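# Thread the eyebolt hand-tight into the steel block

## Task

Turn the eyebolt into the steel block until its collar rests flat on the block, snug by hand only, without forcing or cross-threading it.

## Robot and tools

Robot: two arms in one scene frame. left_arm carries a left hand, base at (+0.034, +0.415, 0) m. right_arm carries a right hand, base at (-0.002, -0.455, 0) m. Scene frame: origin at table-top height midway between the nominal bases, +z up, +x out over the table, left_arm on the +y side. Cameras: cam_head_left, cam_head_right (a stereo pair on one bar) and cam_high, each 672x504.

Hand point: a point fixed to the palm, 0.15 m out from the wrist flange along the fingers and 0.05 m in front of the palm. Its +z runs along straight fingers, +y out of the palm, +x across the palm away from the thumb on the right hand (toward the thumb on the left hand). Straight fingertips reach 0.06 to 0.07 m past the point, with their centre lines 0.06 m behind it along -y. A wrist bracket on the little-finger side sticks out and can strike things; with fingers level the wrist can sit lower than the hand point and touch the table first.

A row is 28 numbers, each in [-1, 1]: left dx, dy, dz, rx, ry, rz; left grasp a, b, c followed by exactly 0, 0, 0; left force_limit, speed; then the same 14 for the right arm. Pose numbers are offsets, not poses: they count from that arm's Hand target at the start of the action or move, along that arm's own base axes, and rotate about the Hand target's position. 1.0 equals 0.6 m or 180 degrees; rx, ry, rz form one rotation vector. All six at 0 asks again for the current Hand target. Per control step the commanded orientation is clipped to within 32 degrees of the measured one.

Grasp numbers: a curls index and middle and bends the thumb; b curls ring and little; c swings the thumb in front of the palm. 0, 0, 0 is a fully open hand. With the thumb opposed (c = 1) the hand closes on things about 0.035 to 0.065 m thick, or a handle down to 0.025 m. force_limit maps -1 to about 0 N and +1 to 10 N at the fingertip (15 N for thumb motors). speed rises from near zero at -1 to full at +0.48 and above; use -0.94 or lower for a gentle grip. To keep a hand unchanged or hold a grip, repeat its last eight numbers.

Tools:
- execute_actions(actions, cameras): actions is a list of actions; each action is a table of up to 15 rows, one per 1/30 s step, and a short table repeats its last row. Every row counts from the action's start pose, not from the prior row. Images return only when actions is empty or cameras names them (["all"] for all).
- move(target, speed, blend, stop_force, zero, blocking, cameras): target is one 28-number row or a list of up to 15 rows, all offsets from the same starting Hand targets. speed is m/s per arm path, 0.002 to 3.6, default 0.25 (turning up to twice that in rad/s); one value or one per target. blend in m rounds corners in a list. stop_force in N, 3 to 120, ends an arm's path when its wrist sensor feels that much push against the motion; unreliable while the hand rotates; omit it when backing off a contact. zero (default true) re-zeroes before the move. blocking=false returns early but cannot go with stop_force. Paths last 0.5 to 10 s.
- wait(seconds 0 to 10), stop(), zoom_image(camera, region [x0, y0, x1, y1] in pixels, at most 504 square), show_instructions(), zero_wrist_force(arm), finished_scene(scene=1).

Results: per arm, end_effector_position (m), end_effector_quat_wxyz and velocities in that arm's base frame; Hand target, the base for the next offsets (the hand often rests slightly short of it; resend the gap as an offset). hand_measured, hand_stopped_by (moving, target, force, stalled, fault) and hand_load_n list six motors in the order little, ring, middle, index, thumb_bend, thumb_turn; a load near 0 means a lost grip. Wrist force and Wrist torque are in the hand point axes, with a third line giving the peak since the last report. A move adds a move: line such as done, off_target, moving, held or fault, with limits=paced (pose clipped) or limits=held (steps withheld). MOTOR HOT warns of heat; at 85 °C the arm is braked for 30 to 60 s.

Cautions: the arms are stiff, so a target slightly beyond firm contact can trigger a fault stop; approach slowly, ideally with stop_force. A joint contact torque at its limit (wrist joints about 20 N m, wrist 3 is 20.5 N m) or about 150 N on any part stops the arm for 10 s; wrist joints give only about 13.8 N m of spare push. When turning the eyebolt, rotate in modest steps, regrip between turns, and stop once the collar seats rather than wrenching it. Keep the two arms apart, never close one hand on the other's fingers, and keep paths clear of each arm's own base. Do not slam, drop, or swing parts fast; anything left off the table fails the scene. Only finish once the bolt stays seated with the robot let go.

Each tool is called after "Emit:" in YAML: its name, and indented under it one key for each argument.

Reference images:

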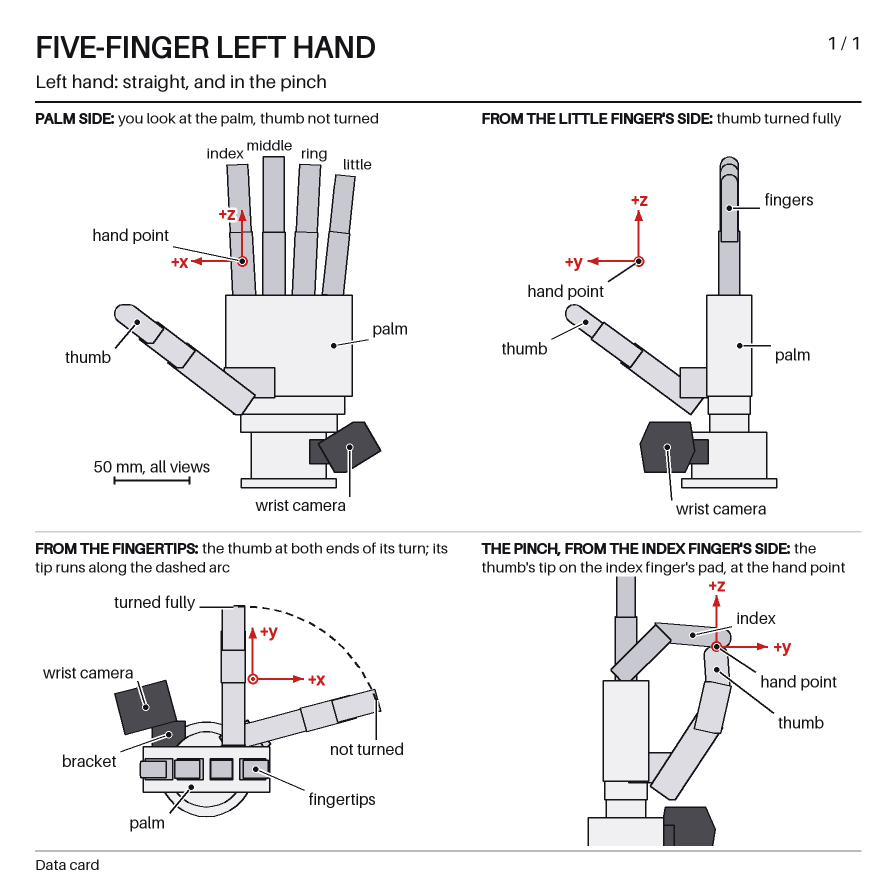

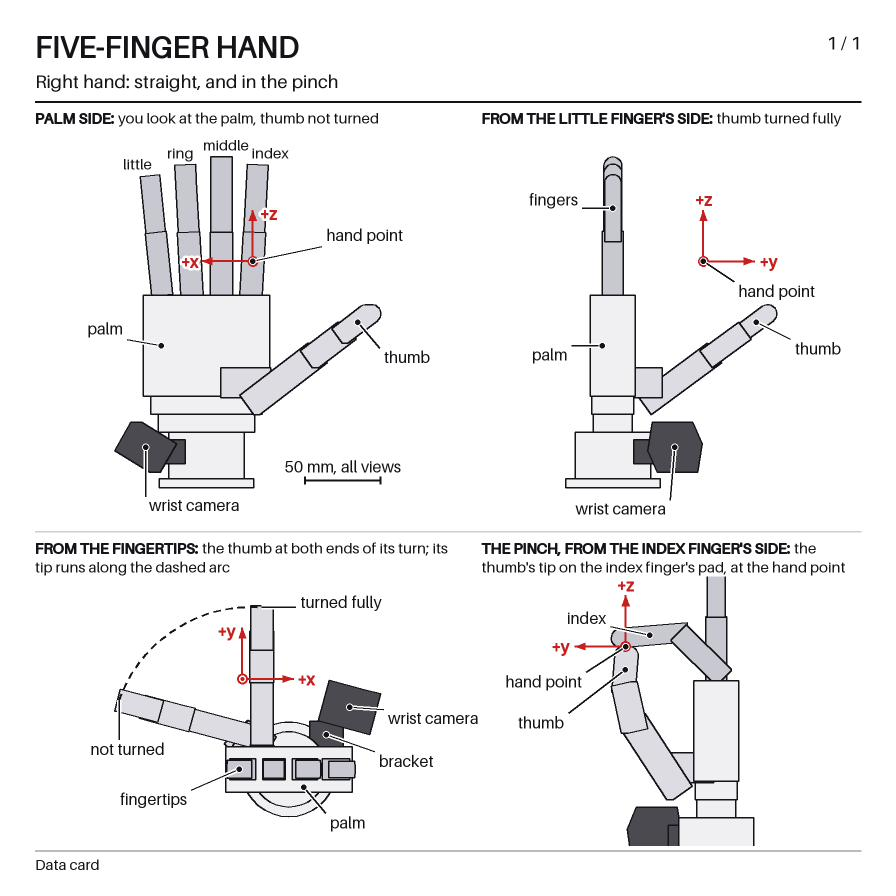

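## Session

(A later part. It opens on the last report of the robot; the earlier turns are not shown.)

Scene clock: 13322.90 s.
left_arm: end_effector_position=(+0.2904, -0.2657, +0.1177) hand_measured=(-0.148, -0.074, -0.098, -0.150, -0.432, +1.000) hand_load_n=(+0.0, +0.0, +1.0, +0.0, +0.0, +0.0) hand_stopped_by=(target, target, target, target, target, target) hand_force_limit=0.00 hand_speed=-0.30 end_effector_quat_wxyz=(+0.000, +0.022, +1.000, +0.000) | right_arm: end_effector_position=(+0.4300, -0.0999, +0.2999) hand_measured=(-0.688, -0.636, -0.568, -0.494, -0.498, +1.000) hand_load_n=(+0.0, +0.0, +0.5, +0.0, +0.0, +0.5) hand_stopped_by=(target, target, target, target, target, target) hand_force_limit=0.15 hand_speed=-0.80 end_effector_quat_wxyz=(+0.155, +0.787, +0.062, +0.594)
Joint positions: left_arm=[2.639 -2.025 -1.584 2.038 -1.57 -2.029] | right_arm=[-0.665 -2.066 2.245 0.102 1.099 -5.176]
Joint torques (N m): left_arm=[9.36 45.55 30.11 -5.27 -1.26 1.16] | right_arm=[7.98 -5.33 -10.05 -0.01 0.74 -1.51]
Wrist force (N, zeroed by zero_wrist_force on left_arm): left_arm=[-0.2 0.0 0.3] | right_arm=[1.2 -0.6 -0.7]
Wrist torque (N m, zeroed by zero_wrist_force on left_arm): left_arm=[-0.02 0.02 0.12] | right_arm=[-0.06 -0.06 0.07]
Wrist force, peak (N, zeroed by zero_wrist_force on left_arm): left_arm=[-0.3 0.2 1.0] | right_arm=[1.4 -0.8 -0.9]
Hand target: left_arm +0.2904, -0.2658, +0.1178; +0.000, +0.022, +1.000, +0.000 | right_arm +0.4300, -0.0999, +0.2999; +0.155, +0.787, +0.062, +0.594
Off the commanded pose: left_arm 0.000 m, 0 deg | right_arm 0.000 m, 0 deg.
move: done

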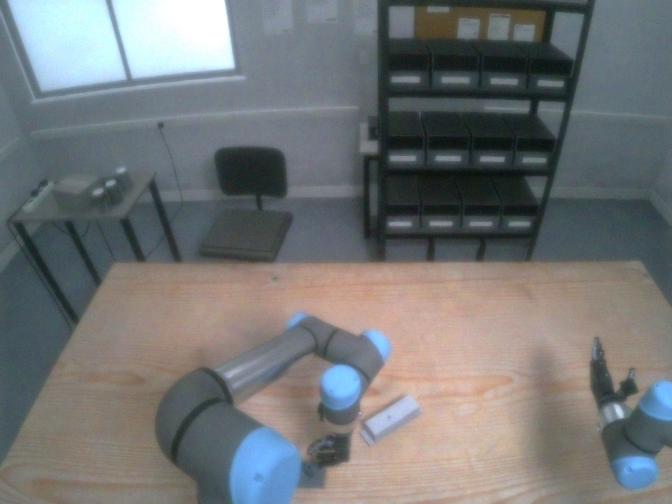

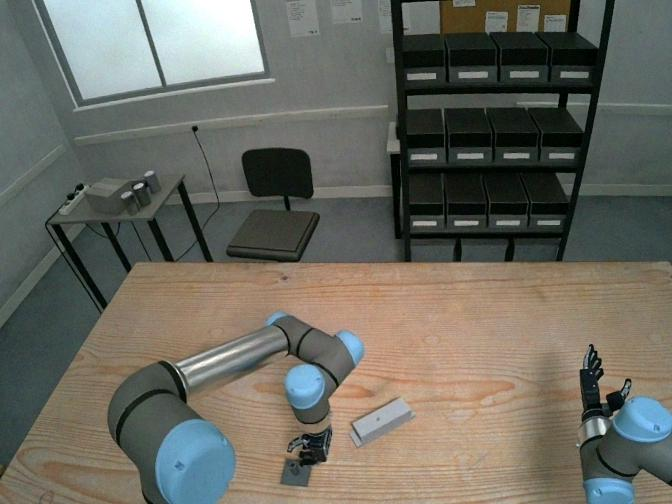

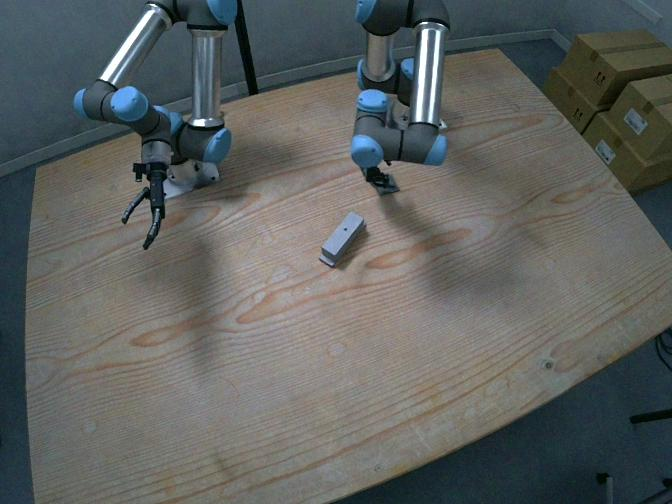

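Emit:
move:
  target: [0,0,0.15,0,0,0,0.47,0.45,1,0,0,0,0.0,-0.3,0,0,0,0,0,0,0.27,0.17,1,0,0,0,0.15,-0.8]
  speed: 0.05
  cameras: ["all"]

Emit:
zoom_image:
  camera: "cam_high"
  region: [350, 130, 420, 200]

Emit:
zoom_image:
  camera: "cam_head_right"
  region: [270, 410, 340, 480]

Emit:
zoom_image:
  camera: "cam_head_left"
  region: [290, 400, 370, 480]

Scene clock: 13379.63 s.
left_arm: end_effector_position=(+0.2905, -0.2658, +0.2079) hand_measured=(-0.148, -0.074, -0.098, -0.150, -0.432, +1.000) hand_load_n=(+0.5, +0.0, +1.0, +0.0, +0.0, +0.0) hand_stopped_by=(target, target, target, target, target, target) hand_force_limit=0.00 hand_speed=-0.30 end_effector_quat_wxyz=(+0.000, +0.022, +1.000, +0.000) | right_arm: end_effector_position=(+0.4300, -0.0999, +0.2999) hand_measured=(-0.688, -0.636, -0.568, -0.494, -0.498, +1.000) hand_load_n=(+0.0, +0.0, +0.0, +0.0, -0.5, +0.0) hand_stopped_by=(target, target, target, target, target, target) hand_force_limit=0.15 hand_speed=-0.80 end_effector_quat_wxyz=(+0.155, +0.787, +0.062, +0.594)
Joint positions: left_arm=[2.639 -1.949 -1.448 1.827 -1.57 -2.029] | right_arm=[-0.665 -2.066 2.245 0.102 1.099 -5.176]
Joint torques (N m): left_arm=[8.14 20.43 6.51 0.91 0.89 0.8] | right_arm=[8.1 -5.09 -9.67 0.05 0.48 -1.68]
Wrist force (N, zeroed by zero_wrist_force on left_arm): left_arm=[-0.3 0.3 0.5] | right_arm=[1.2 -0.8 -0.7]
Wrist torque (N m, zeroed by zero_wrist_force on left_arm): left_arm=[0.03 0.04 0.12] | right_arm=[-0.09 -0.08 0.07]
Wrist force, peak (N, zeroed by zero_wrist_force on left_arm): left_arm=[-0.2 -0.1 1.1] | right_arm=[1.3 -0.9 -0.9]
Hand target: left_arm +0.2904, -0.2658, +0.2078; +0.000, +0.022, +1.000, +0.000 | right_arm +0.4300, -0.0999, +0.2999; +0.155, +0.787, +0.062, +0.594
Off the commanded pose: left_arm 0.000 m, 0 deg | right_arm 0.000 m, 0 deg.
move: done

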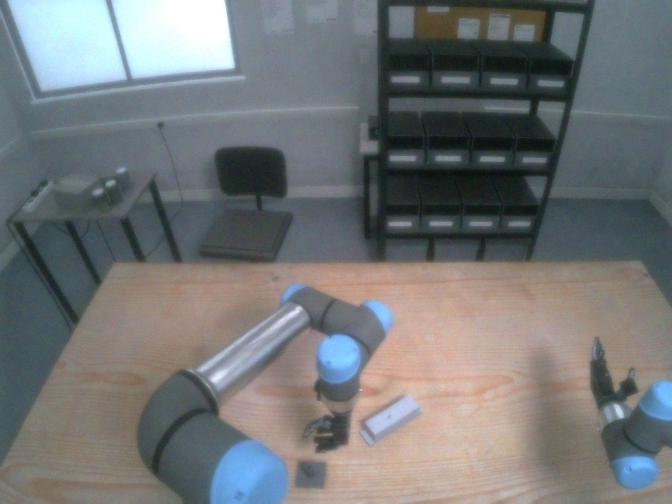

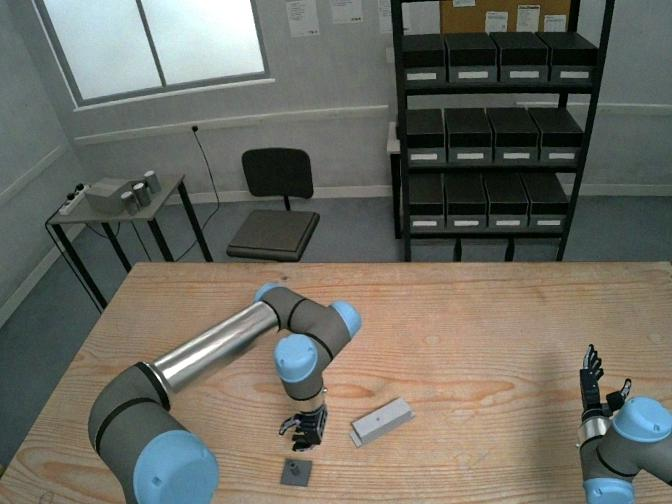

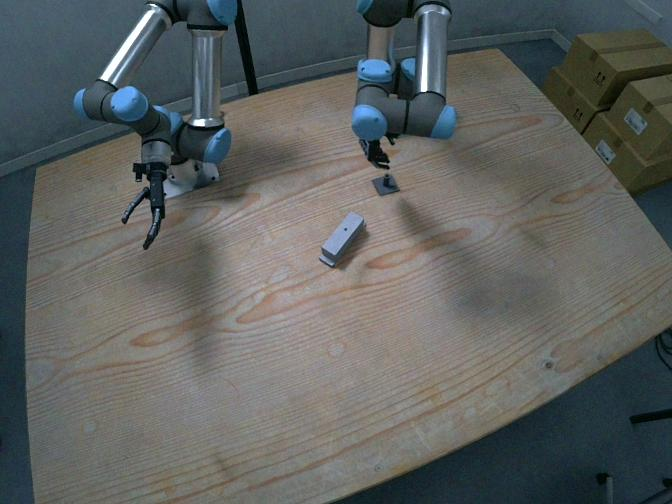

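Scaled by 7.200 from the camera's 672x504 image, which has a finer 960x720 frame.

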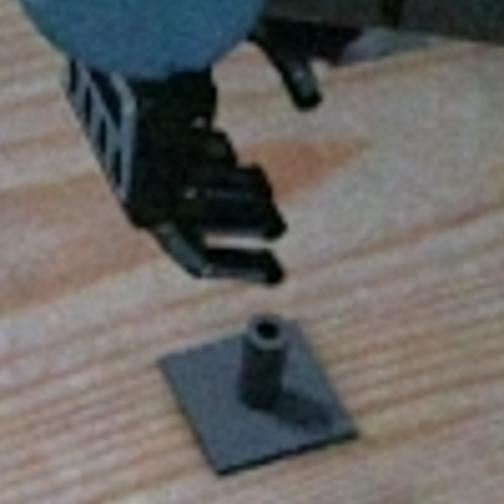

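Scaled by 7.200 from the camera's 672x504 image, which has a finer 960x720 frame.

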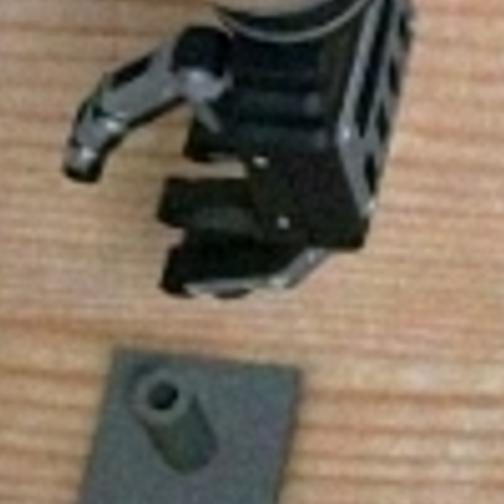

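Scaled by 6.300 from the camera's 672x504 image, which has a finer 960x720 frame.

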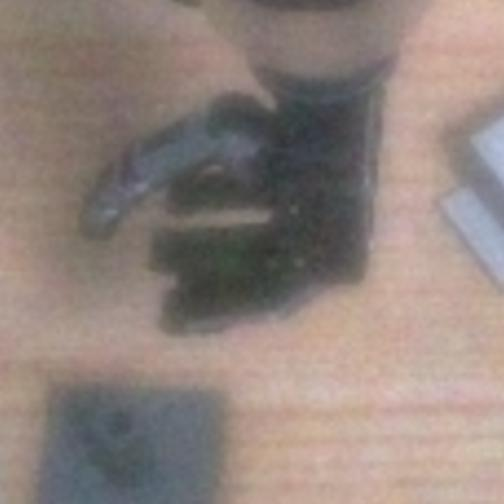

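Emit:
zoom_image:
  camera: "cam_head_right"
  region: [286, 428, 320, 462]

Emit:
zoom_image:
  camera: "cam_high"
  region: [365, 140, 399, 174]

Scaled by 14.824 from the camera's 672x504 image, which has a finer 960x720 frame.

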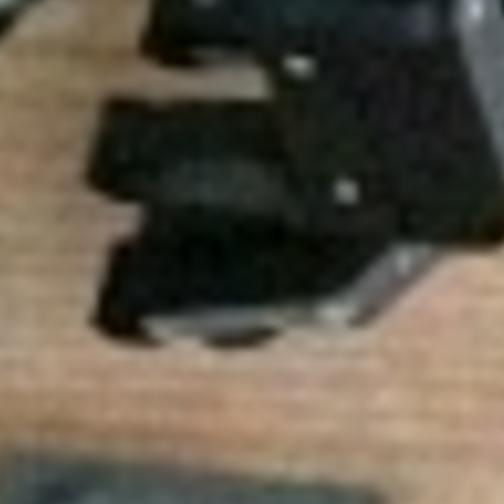

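Scaled by 14.824 from the camera's 672x504 image, which has a finer 960x720 frame.

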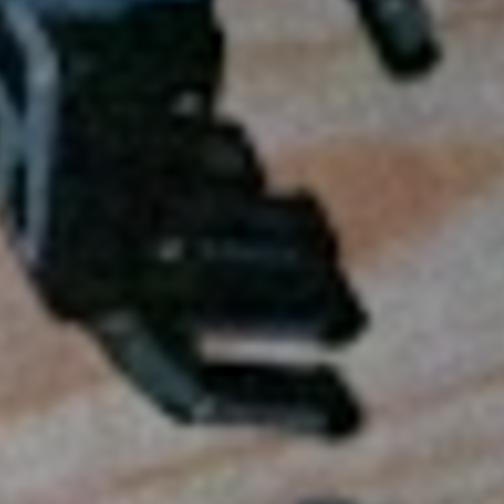

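Emit:
move:
  target: [0,0,-0.12,0,0,0,0.47,0.45,1,0,0,0,0.0,-0.3,0,0,0,0,0,0,0.27,0.17,1,0,0,0,0.15,-0.8]
  speed: 0.05

Emit:
move:
  target: [0,0,0,0,0,0,0.3,0.45,1,0,0,0,0.0,-0.9,0,0,0,0,0,0,0.27,0.17,1,0,0,0,0.15,-0.8]
  speed: 0.05
  cameras: ["cam_high", "cam_head_right", "cam_head_left"]

Emit:
zoom_image:
  camera: "cam_head_right"
  region: [286, 435, 326, 475]

Emit:
zoom_image:
  camera: "cam_high"
  region: [360, 145, 400, 185]

Scene clock: 13504.43 s.
left_arm: end_effector_position=(+0.2904, -0.2657, +0.1356) hand_measured=(-0.148, -0.074, -0.098, -0.150, -0.432, +1.000) hand_load_n=(+0.0, +0.0, +1.5, +0.5, +0.0, +0.0) hand_stopped_by=(target, target, target, target, target, target) hand_force_limit=0.00 hand_speed=-0.30 end_effector_quat_wxyz=(+0.000, +0.022, +1.000, +0.000) | right_arm: end_effector_position=(+0.4300, -0.0999, +0.2999) hand_measured=(-0.688, -0.636, -0.568, -0.494, -0.498, +1.000) hand_load_n=(+0.0, +0.0, +0.0, +0.0, +0.0, +0.5) hand_stopped_by=(target, target, target, target, target, target) hand_force_limit=0.15 hand_speed=-0.80 end_effector_quat_wxyz=(+0.155, +0.787, +0.062, +0.594)
Joint positions: left_arm=[2.639 -2.006 -1.561 1.996 -1.57 -2.029] | right_arm=[-0.665 -2.066 2.245 0.102 1.099 -5.176]
Joint torques (N m): left_arm=[-2.88 44.83 30.08 -5.09 1 -1.3] | right_arm=[9.28 -5.4 -9.77 -0.09 0.47 -1.58]
Wrist force (N, zeroed by zero_wrist_force on left_arm): left_arm=[-0.2 -0.2 0.4] | right_arm=[1.1 -0.8 -0.7]
Wrist torque (N m, zeroed by zero_wrist_force on left_arm): left_arm=[-0.02 0.02 0.13] | right_arm=[-0.10 -0.06 0.07]
Wrist force, peak (N, zeroed by zero_wrist_force on left_arm): left_arm=[-0.2 0.0 1.2] | right_arm=[1.5 -0.8 -0.9]
Hand target: left_arm +0.2904, -0.2658, +0.1358; +0.000, +0.022, +1.000, +0.000 | right_arm +0.4300, -0.0999, +0.2999; +0.155, +0.787, +0.062, +0.594
Off the commanded pose: left_arm 0.000 m, 0 deg | right_arm 0.000 m, 0 deg.
move: done

Scene clock: 13505.93 s.
left_arm: end_effector_position=(+0.2905, -0.2658, +0.1358) hand_measured=(-0.130, -0.100, -0.438, -0.490, -0.560, +1.000) hand_load_n=(+0.0, +0.0, -0.5, +0.5, +0.0, +0.0) hand_stopped_by=(target, target, target, target, target, target) hand_force_limit=0.00 hand_speed=-0.90 end_effector_quat_wxyz=(+0.000, +0.022, +1.000, +0.000) | right_arm: end_effector_position=(+0.4300, -0.0999, +0.2999) hand_measured=(-0.688, -0.636, -0.568, -0.494, -0.498, +1.000) hand_load_n=(+0.0, +0.0, +0.0, +0.0, +0.0, +0.5) hand_stopped_by=(target, target, target, target, target, target) hand_force_limit=0.15 hand_speed=-0.80 end_effector_quat_wxyz=(+0.155, +0.787, +0.062, +0.594)
Joint positions: left_arm=[2.639 -2.006 -1.561 1.996 -1.57 -2.029] | right_arm=[-0.665 -2.066 2.245 0.102 1.099 -5.176]
Joint torques (N m): left_arm=[-6.82 45.61 29.73 -5.11 0.92 -0.23] | right_arm=[9.22 -5.28 -10.57 -0.09 0.59 -1.59]
Wrist force (N, zeroed by zero_wrist_force on left_arm): left_arm=[-0.1 -0.1 0.5] | right_arm=[1.3 -0.5 -0.6]
Wrist torque (N m, zeroed by zero_wrist_force on left_arm): left_arm=[-0.03 0.01 0.13] | right_arm=[-0.05 -0.08 0.09]
Wrist force, peak (N, zeroed by zero_wrist_force on left_arm): left_arm=[-0.4 -0.1 0.7] | right_arm=[1.5 -1.0 -0.9]
Hand target: left_arm +0.2904, -0.2658, +0.1358; +0.000, +0.022, +1.000, +0.000 | right_arm +0.4300, -0.0999, +0.2999; +0.155, +0.787, +0.062, +0.594
Off the commanded pose: left_arm 0.000 m, 0 deg | right_arm 0.000 m, 0 deg.
move: done

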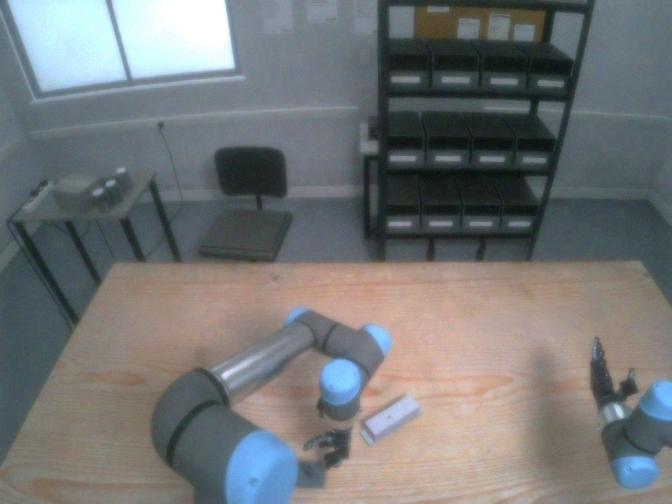

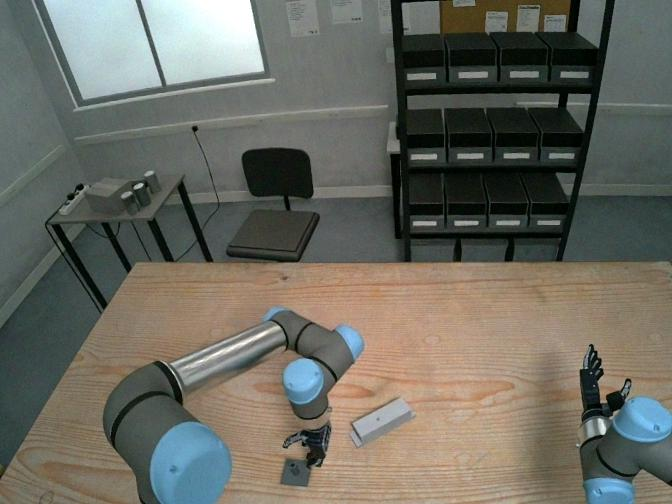

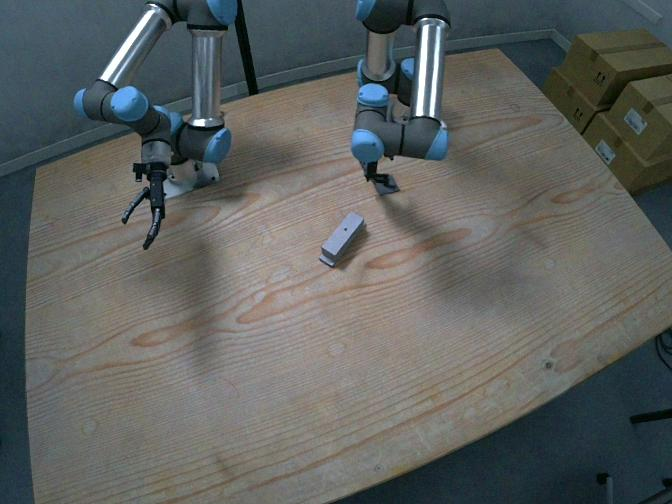

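Scaled by 12.600 from the camera's 672x504 image, which has a finer 960x720 frame.

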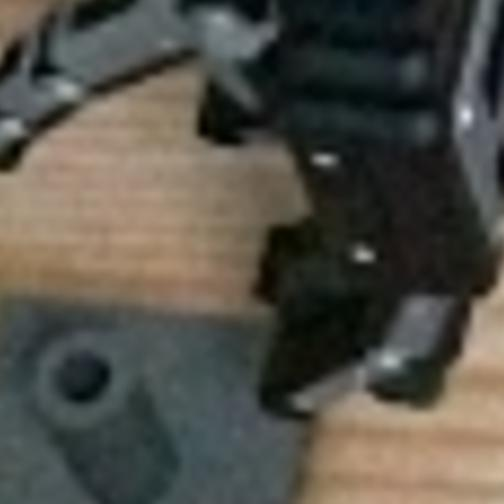

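Scaled by 12.600 from the camera's 672x504 image, which has a finer 960x720 frame.

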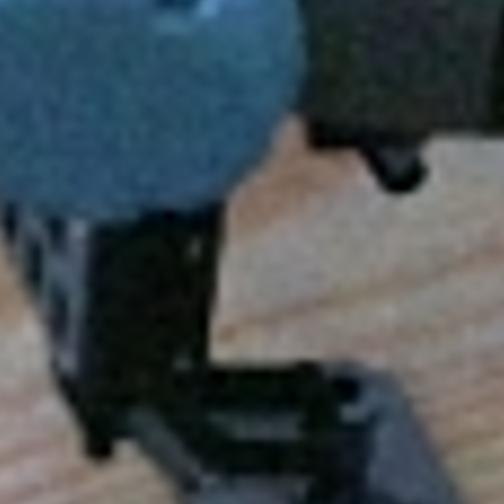

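Emit:
move:
  target:
    - [0,0,0.107,0,0,0,0.3,0.45,1,0,0,0,0.0,-0.9,0,0,0,0,0,0,0.27,0.17,1,0,0,0,0.15,-0.8]
    - [0.2435,-0.2272,0.107,0,0,0,0.3,0.45,1,0,0,0,0.0,-0.9,0,0,0,0,0,0,0.27,0.17,1,0,0,0,0.15,-0.8]
  speed: 0.08
  cameras: ["all"]

Emit:
zoom_image:
  camera: "cam_head_right"
  region: [345, 370, 415, 440]

Emit:
zoom_image:
  camera: "cam_high"
  region: [310, 180, 380, 250]

Emit:
zoom_image:
  camera: "cam_head_left"
  region: [355, 370, 425, 440]

Scene clock: 13566.17 s.
left_arm: end_effector_position=(+0.4365, -0.4021, +0.1999) hand_measured=(-0.130, -0.100, -0.438, -0.490, -0.560, +1.000) hand_load_n=(+0.0, +0.5, +0.0, +0.5, +0.0, +0.0) hand_stopped_by=(target, target, target, target, target, target) hand_force_limit=0.00 hand_speed=-0.90 end_effector_quat_wxyz=(+0.000, +0.022, +1.000, +0.000) | right_arm: end_effector_position=(+0.4300, -0.0999, +0.2999) hand_measured=(-0.688, -0.636, -0.568, -0.494, -0.498, +1.000) hand_load_n=(+0.0, +0.0, +0.0, +0.0, +0.0, +0.5) hand_stopped_by=(target, target, target, target, target, target) hand_force_limit=0.15 hand_speed=-0.80 end_effector_quat_wxyz=(+0.155, +0.787, +0.062, +0.594)
Joint positions: left_arm=[2.562 -2.554 -0.455 1.438 -1.57 -2.106] | right_arm=[-0.665 -2.066 2.245 0.102 1.099 -5.176]
Joint torques (N m): left_arm=[6.91 58.59 28.05 -0.39 -1.24 0.36] | right_arm=[10.21 -5.71 -10.13 -0.08 0.5 -1.45]
Wrist force (N, zeroed by zero_wrist_force on left_arm): left_arm=[-0.6 0.2 0.3] | right_arm=[1.3 -0.7 -0.8]
Wrist torque (N m, zeroed by zero_wrist_force on left_arm): left_arm=[-0.02 0.07 0.11] | right_arm=[-0.08 -0.09 0.08]
Wrist force, peak (N, zeroed by zero_wrist_force on left_arm): left_arm=[-0.5 -0.2 1.3] | right_arm=[1.4 -0.9 -0.8]
Hand target: left_arm +0.4365, -0.4021, +0.2000; +0.000, +0.022, +1.000, +0.000 | right_arm +0.4300, -0.0999, +0.2999; +0.155, +0.787, +0.062, +0.594
Off the commanded pose: left_arm 0.000 m, 0 deg | right_arm 0.000 m, 0 deg.
move: done

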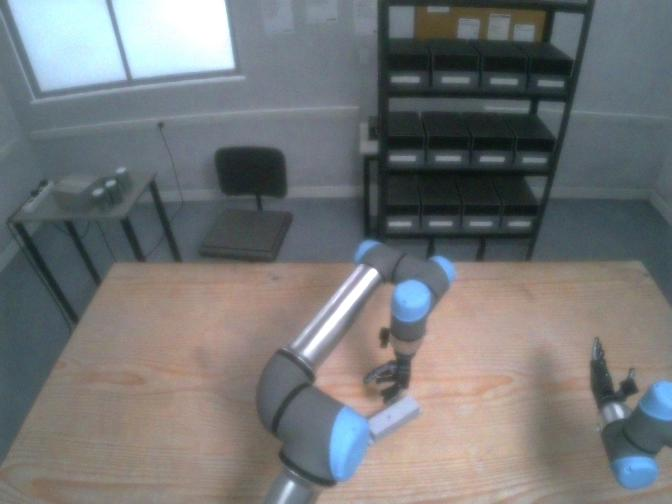

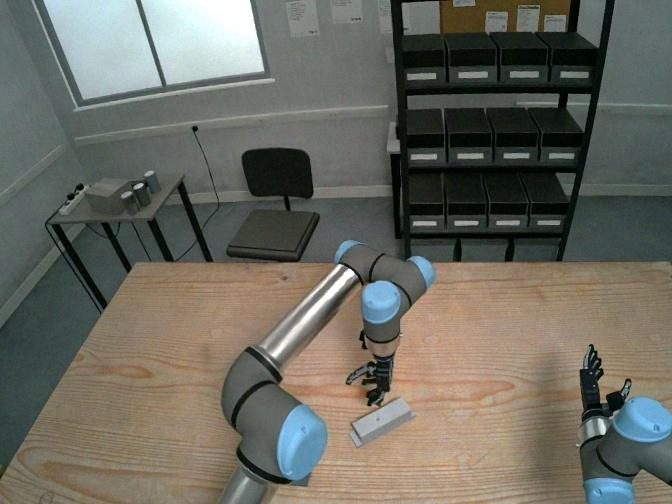

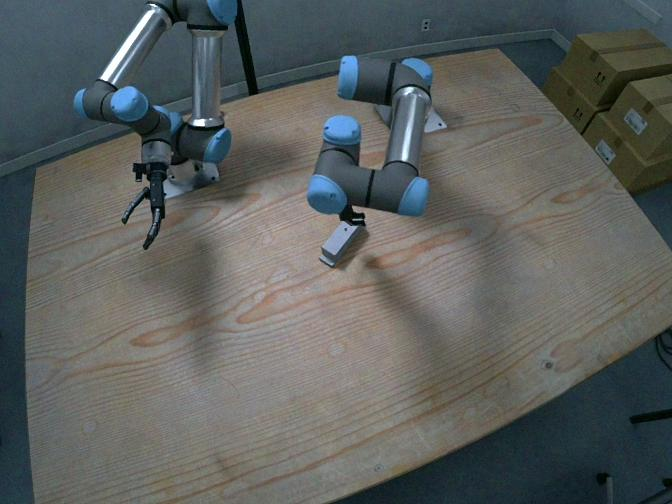

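Scaled by 7.200 from the camera's 672x504 image, which has a finer 960x720 frame.

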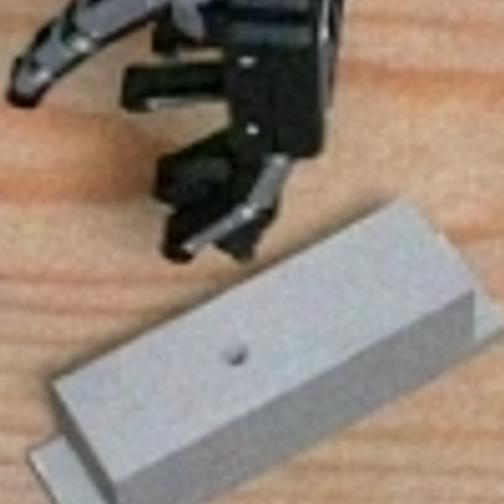

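Scaled by 7.200 from the camera's 672x504 image, which has a finer 960x720 frame.

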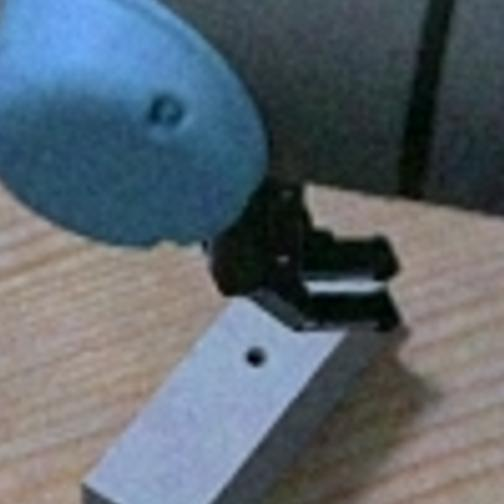

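Scaled by 7.200 from the camera's 672x504 image, which has a finer 960x720 frame.

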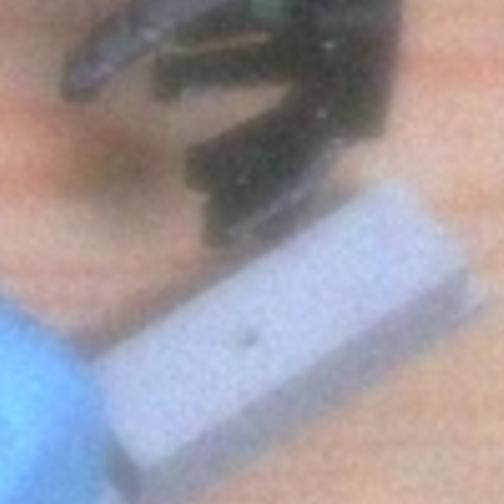

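Emit:
zoom_image:
  camera: "cam_head_right"
  region: [363, 388, 395, 426]

Emit:
zoom_image:
  camera: "cam_head_left"
  region: [375, 385, 407, 423]

Emit:
zoom_image:
  camera: "cam_high"
  region: [330, 205, 370, 245]

Scaled by 13.263 from the camera's 672x504 image, which has a finer 960x720 frame.

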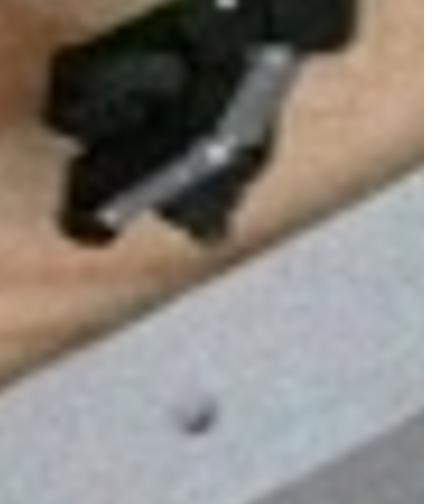

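Scaled by 13.263 from the camera's 672x504 image, which has a finer 960x720 frame.

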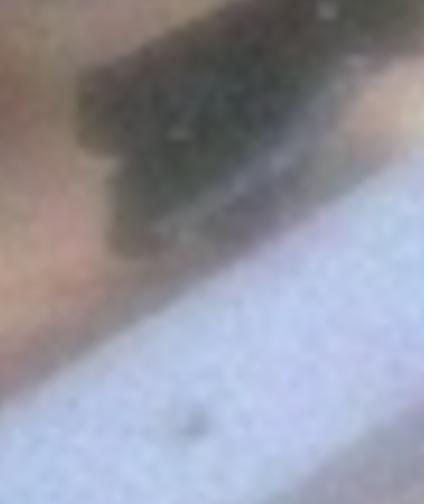

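Scaled by 12.600 from the camera's 672x504 image, which has a finer 960x720 frame.

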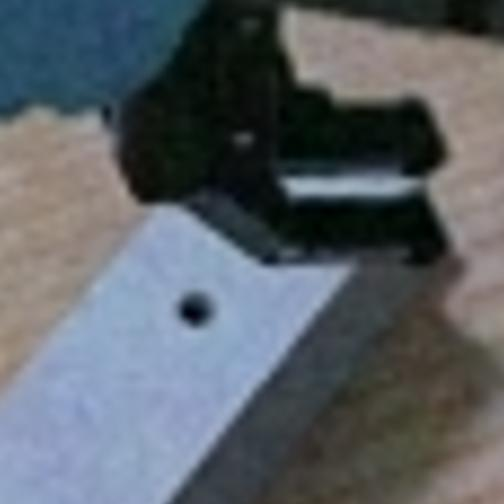

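Emit:
move:
  target:
    - [0,0.0108,0,0,0,0,0.3,0.45,1,0,0,0,0.0,-0.9,0,0,0,0,0,0,0.27,0.17,1,0,0,0,0.15,-0.8]
    - [0,0.0108,-0.0917,0,0,0,0.3,0.45,1,0,0,0,0.0,-0.9,0,0,0,0,0,0,0.27,0.17,1,0,0,0,0.15,-0.8]
  speed: 0.05
  cameras: ["all"]

Emit:
zoom_image:
  camera: "cam_head_right"
  region: [363, 393, 395, 431]

Emit:
zoom_image:
  camera: "cam_head_left"
  region: [375, 390, 407, 428]

Emit:
zoom_image:
  camera: "cam_high"
  region: [330, 210, 370, 250]

Scene clock: 13610.87 s.
left_arm: end_effector_position=(+0.4365, -0.3956, +0.1450) hand_measured=(-0.130, -0.100, -0.438, -0.490, -0.560, +1.000) hand_load_n=(+0.0, +0.0, +0.0, +0.5, +0.0, +0.0) hand_stopped_by=(target, target, target, target, target, target) hand_force_limit=0.00 hand_speed=-0.90 end_effector_quat_wxyz=(+0.000, +0.022, +1.000, +0.000) | right_arm: end_effector_position=(+0.4300, -0.0999, +0.2999) hand_measured=(-0.688, -0.636, -0.568, -0.494, -0.498, +1.000) hand_load_n=(+0.0, +0.0, +0.0, +0.0, +0.0, +0.0) hand_stopped_by=(target, target, target, target, target, target) hand_force_limit=0.15 hand_speed=-0.80 end_effector_quat_wxyz=(+0.155, +0.787, +0.062, +0.594)
Joint positions: left_arm=[2.571 -2.521 -0.657 1.608 -1.57 -2.098] | right_arm=[-0.665 -2.066 2.245 0.102 1.099 -5.176]
Joint torques (N m): left_arm=[-7.04 36.27 32.8 -5.07 0.86 0.32] | right_arm=[11.22 -4.72 -10.37 -0.37 0.62 -1.53]
Wrist force (N, zeroed by zero_wrist_force on left_arm): left_arm=[-0.2 0.3 0.3] | right_arm=[1.2 -0.7 -0.8]
Wrist torque (N m, zeroed by zero_wrist_force on left_arm): left_arm=[0.03 0.00 0.11] | right_arm=[-0.08 -0.07 0.08]
Wrist force, peak (N, zeroed by zero_wrist_force on left_arm): left_arm=[-0.6 0.4 0.7] | right_arm=[1.2 -1.0 -0.9]
Hand target: left_arm +0.4365, -0.3956, +0.1450; +0.000, +0.022, +1.000, +0.000 | right_arm +0.4300, -0.0999, +0.2999; +0.155, +0.787, +0.062, +0.594
Off the commanded pose: left_arm 0.000 m, 0 deg | right_arm 0.000 m, 0 deg.
move: done

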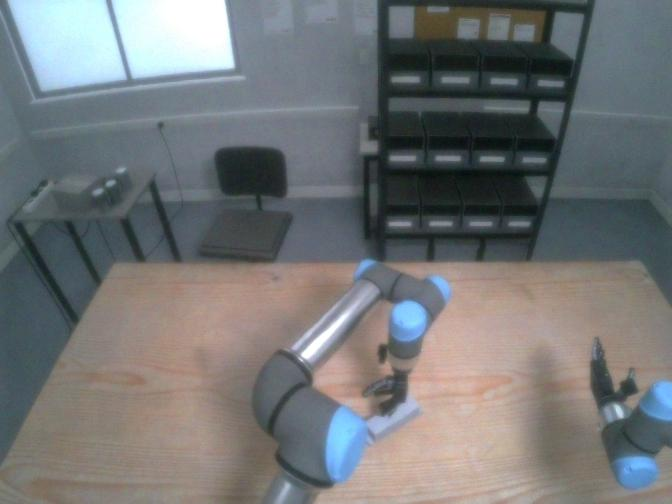

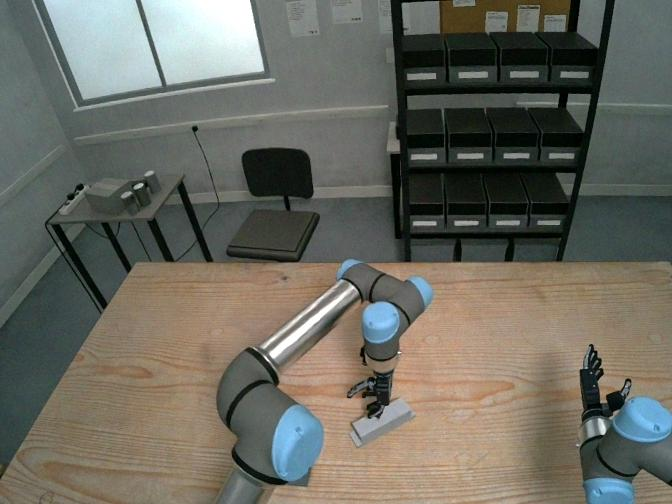

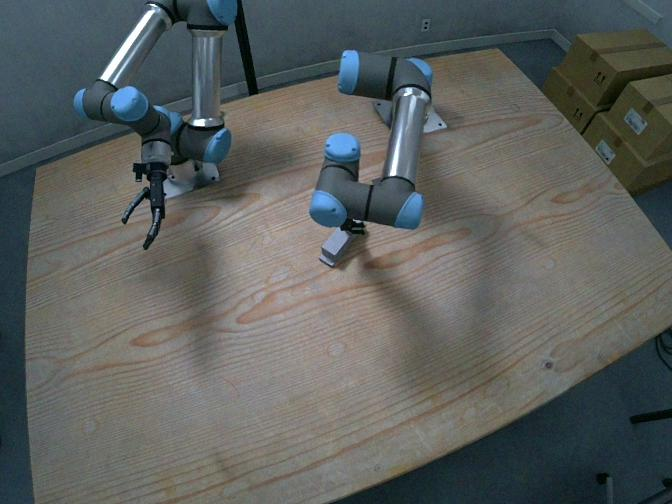

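Scaled by 13.263 from the camera's 672x504 image, which has a finer 960x720 frame.

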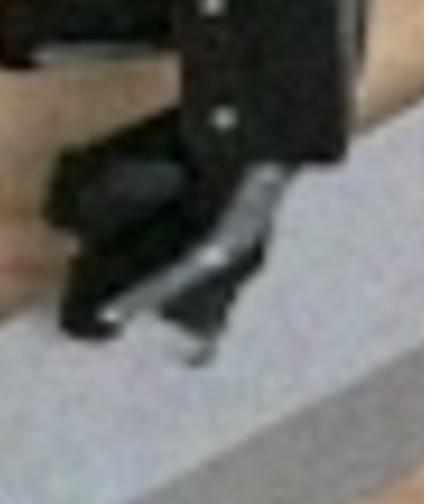

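Scaled by 13.263 from the camera's 672x504 image, which has a finer 960x720 frame.

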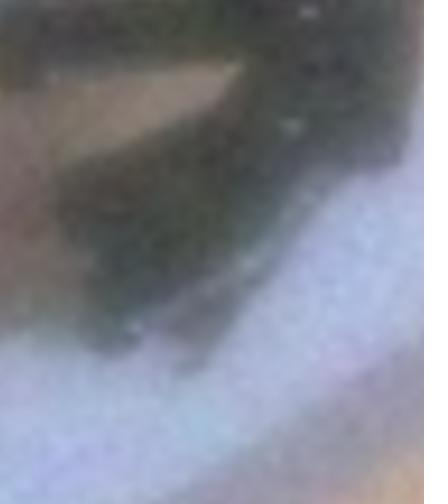

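Scaled by 12.600 from the camera's 672x504 image, which has a finer 960x720 frame.

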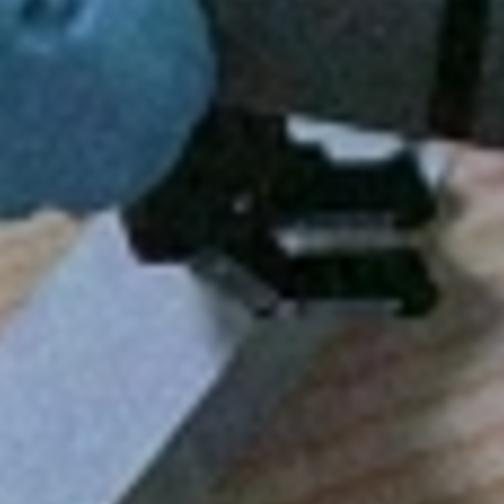

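Emit:
zoom_image:
  camera: "cam_head_right"
  region: [370, 408, 388, 426]

Emit:
zoom_image:
  camera: "cam_head_left"
  region: [381, 406, 399, 424]

Scaled by 28.000 from the camera's 672x504 image, which has a finer 960x720 frame.

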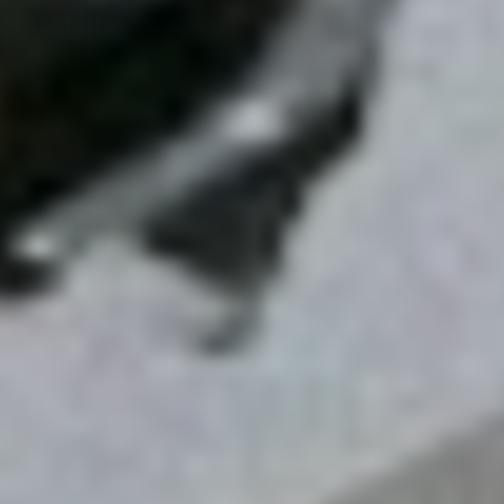

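Scaled by 28.000 from the camera's 672x504 image, which has a finer 960x720 frame.

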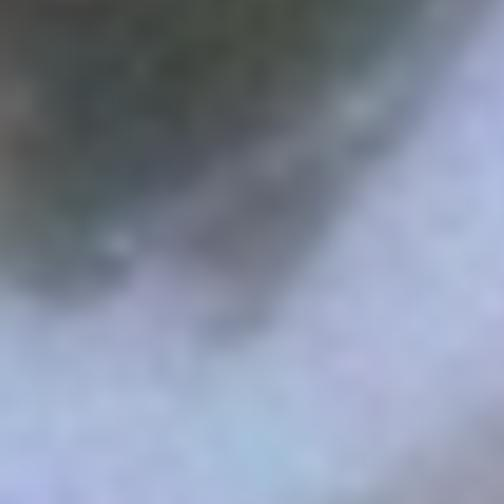

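Emit:
move:
  target: [0.0025,0.0055,0,0,0,0,0.3,0.45,1,0,0,0,0.0,-0.9,0,0,0,0,0,0,0.27,0.17,1,0,0,0,0.15,-0.8]
  speed: 0.03

Emit:
zero_wrist_force:
  arm: "left_arm"

Emit:
move:
  target: [0,0,-0.05,0,0,0,0.3,0.45,1,0,0,0,0.0,-0.9,0,0,0,0,0,0,0.27,0.17,1,0,0,0,0.15,-0.8]
  speed: 0.005
  stop_force: 3
  cameras: ["all"]

Emit:
zoom_image:
  camera: "cam_head_right"
  region: [363, 398, 395, 430]

Emit:
zoom_image:
  camera: "cam_head_left"
  region: [375, 396, 407, 428]

Scene clock: 13642.13 s.
left_arm: end_effector_position=(+0.4381, -0.3922, +0.1449) hand_measured=(-0.130, -0.100, -0.438, -0.490, -0.560, +1.000) hand_load_n=(+0.0, +0.0, +0.0, +0.5, +0.0, +0.0) hand_stopped_by=(target, target, target, target, target, target) hand_force_limit=0.00 hand_speed=-0.90 end_effector_quat_wxyz=(+0.000, +0.022, +1.000, +0.000) | right_arm: end_effector_position=(+0.4300, -0.0999, +0.2999) hand_measured=(-0.688, -0.636, -0.568, -0.494, -0.498, +1.000) hand_load_n=(+0.0, +0.5, +0.0, +0.0, -0.5, +0.5) hand_stopped_by=(target, target, target, target, target, target) hand_force_limit=0.15 hand_speed=-0.80 end_effector_quat_wxyz=(+0.155, +0.787, +0.062, +0.594)
Joint positions: left_arm=[2.576 -2.516 -0.667 1.612 -1.57 -2.092] | right_arm=[-0.665 -2.066 2.245 0.102 1.099 -5.176]
Joint torques (N m): left_arm=[0.63 58.9 18.35 -0.37 0.9 0.94] | right_arm=[10.35 -5.49 -10.12 -0.25 0.6 -1.63]
Wrist force (N, zeroed by zero_wrist_force on left_arm): left_arm=[-0.1 0.2 0.4] | right_arm=[1.3 -0.5 -0.7]
Wrist torque (N m, zeroed by zero_wrist_force on left_arm): left_arm=[0.01 -0.01 -0.02] | right_arm=[-0.05 -0.08 0.09]
Wrist force, peak (N, zeroed by zero_wrist_force on left_arm): left_arm=[-0.7 0.1 0.4] | right_arm=[1.4 -0.8 -1.0]
Hand target: left_arm +0.4380, -0.3923, +0.1450; +0.000, +0.022, +1.000, +0.000 | right_arm +0.4300, -0.0999, +0.2999; +0.155, +0.787, +0.062, +0.594
Off the commanded pose: left_arm 0.000 m, 0 deg | right_arm 0.000 m, 0 deg.
move: done

Wrist force sensor zeroed.

Scene clock: 13645.03 s.
left_arm: end_effector_position=(+0.4380, -0.3923, +0.1354) hand_measured=(-0.130, -0.100, -0.438, -0.490, -0.560, +1.000) hand_load_n=(+0.5, +0.0, +0.0, +0.0, +0.0, +0.0) hand_stopped_by=(target, target, target, target, target, target) hand_force_limit=0.00 hand_speed=-0.90 end_effector_quat_wxyz=(+0.000, +0.022, +1.000, +0.000) | right_arm: end_effector_position=(+0.4300, -0.0999, +0.2999) hand_measured=(-0.688, -0.636, -0.568, -0.494, -0.498, +1.000) hand_load_n=(+0.0, +0.0, +0.0, +0.0, +0.0, +0.0) hand_stopped_by=(target, target, target, target, target, target) hand_force_limit=0.15 hand_speed=-0.80 end_effector_quat_wxyz=(+0.155, +0.787, +0.062, +0.594)
Joint positions: left_arm=[2.576 -2.518 -0.687 1.634 -1.57 -2.092] | right_arm=[-0.665 -2.066 2.245 0.102 1.099 -5.176]
Joint torques (N m): left_arm=[-8.84 46.91 32.23 -5.31 0.97 -0.99] | right_arm=[10.72 -4.74 -10.29 -0.35 0.62 -1.56]
Wrist force (N, zeroed by zero_wrist_force on left_arm): left_arm=[-0.2 0.3 -0.6] | right_arm=[1.2 -0.9 -0.8]
Wrist torque (N m, zeroed by zero_wrist_force on left_arm): left_arm=[0.05 0.02 -0.02] | right_arm=[-0.09 -0.06 0.07]
Wrist force, peak (N, zeroed by zero_wrist_force on left_arm): left_arm=[-0.3 0.1 -3.4] | right_arm=[1.4 -0.8 -0.8]
Hand target: left_arm +0.4380, -0.3923, +0.1354; +0.000, +0.022, +1.000, +0.000 (not the last commanded pose) | right_arm +0.4300, -0.0999, +0.2999; +0.155, +0.787, +0.062, +0.594
Off the commanded pose: left_arm 0.020 m, 0 deg | right_arm 0.000 m, 0 deg.
move: contact (left_arm)

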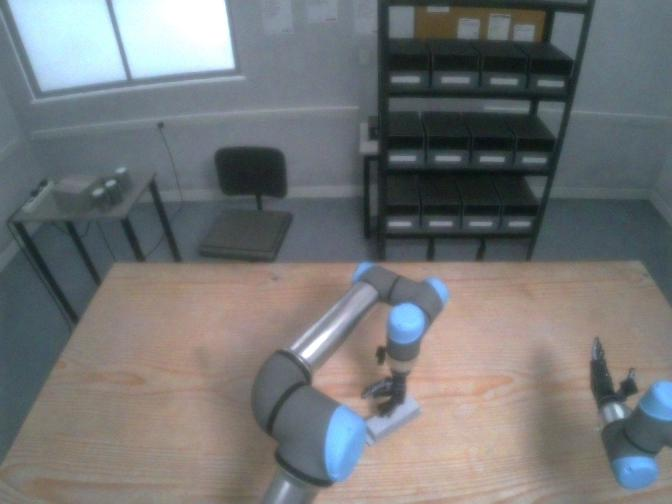

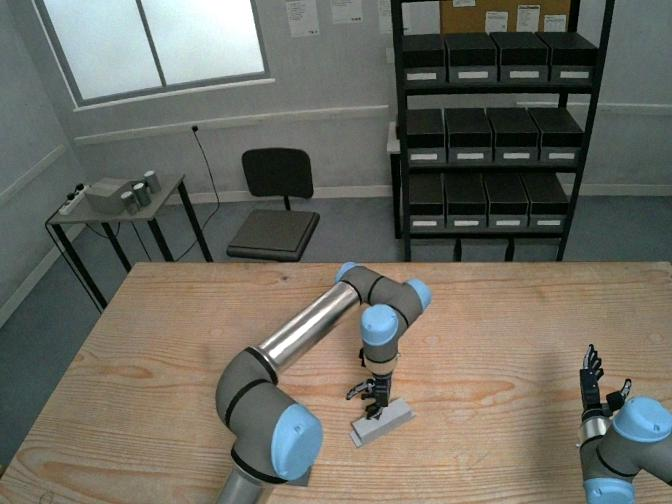

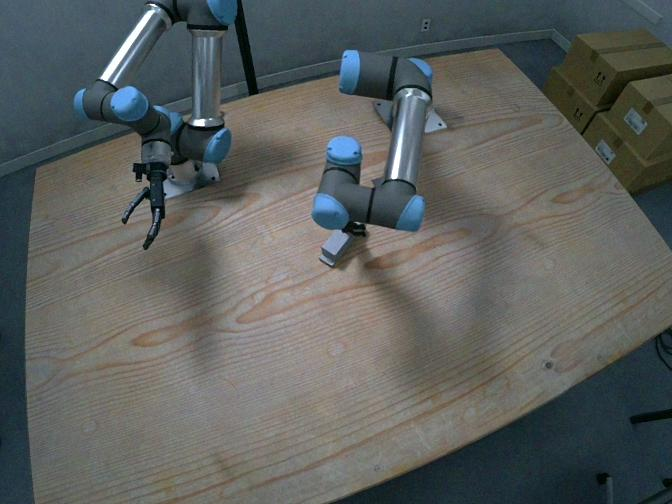

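Scaled by 15.750 from the camera's 672x504 image, which has a finer 960x720 frame.

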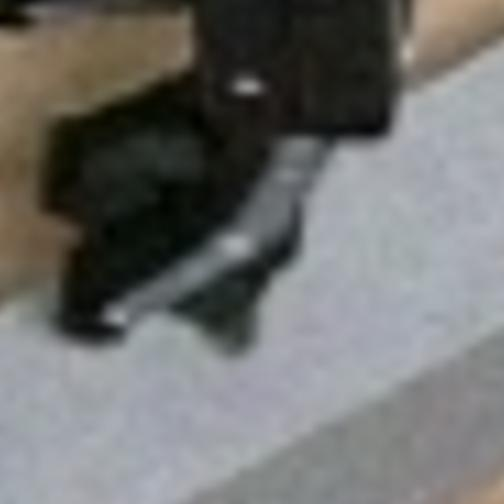

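Scaled by 15.750 from the camera's 672x504 image, which has a finer 960x720 frame.

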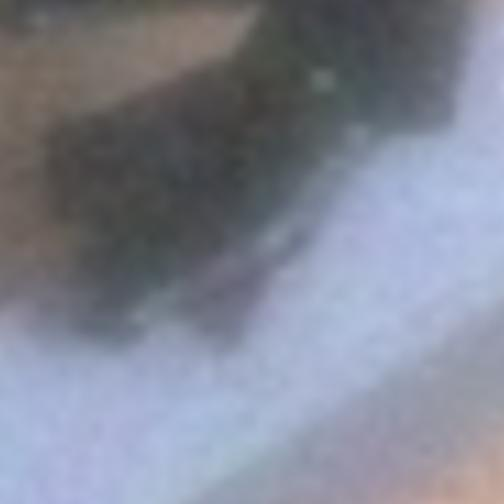

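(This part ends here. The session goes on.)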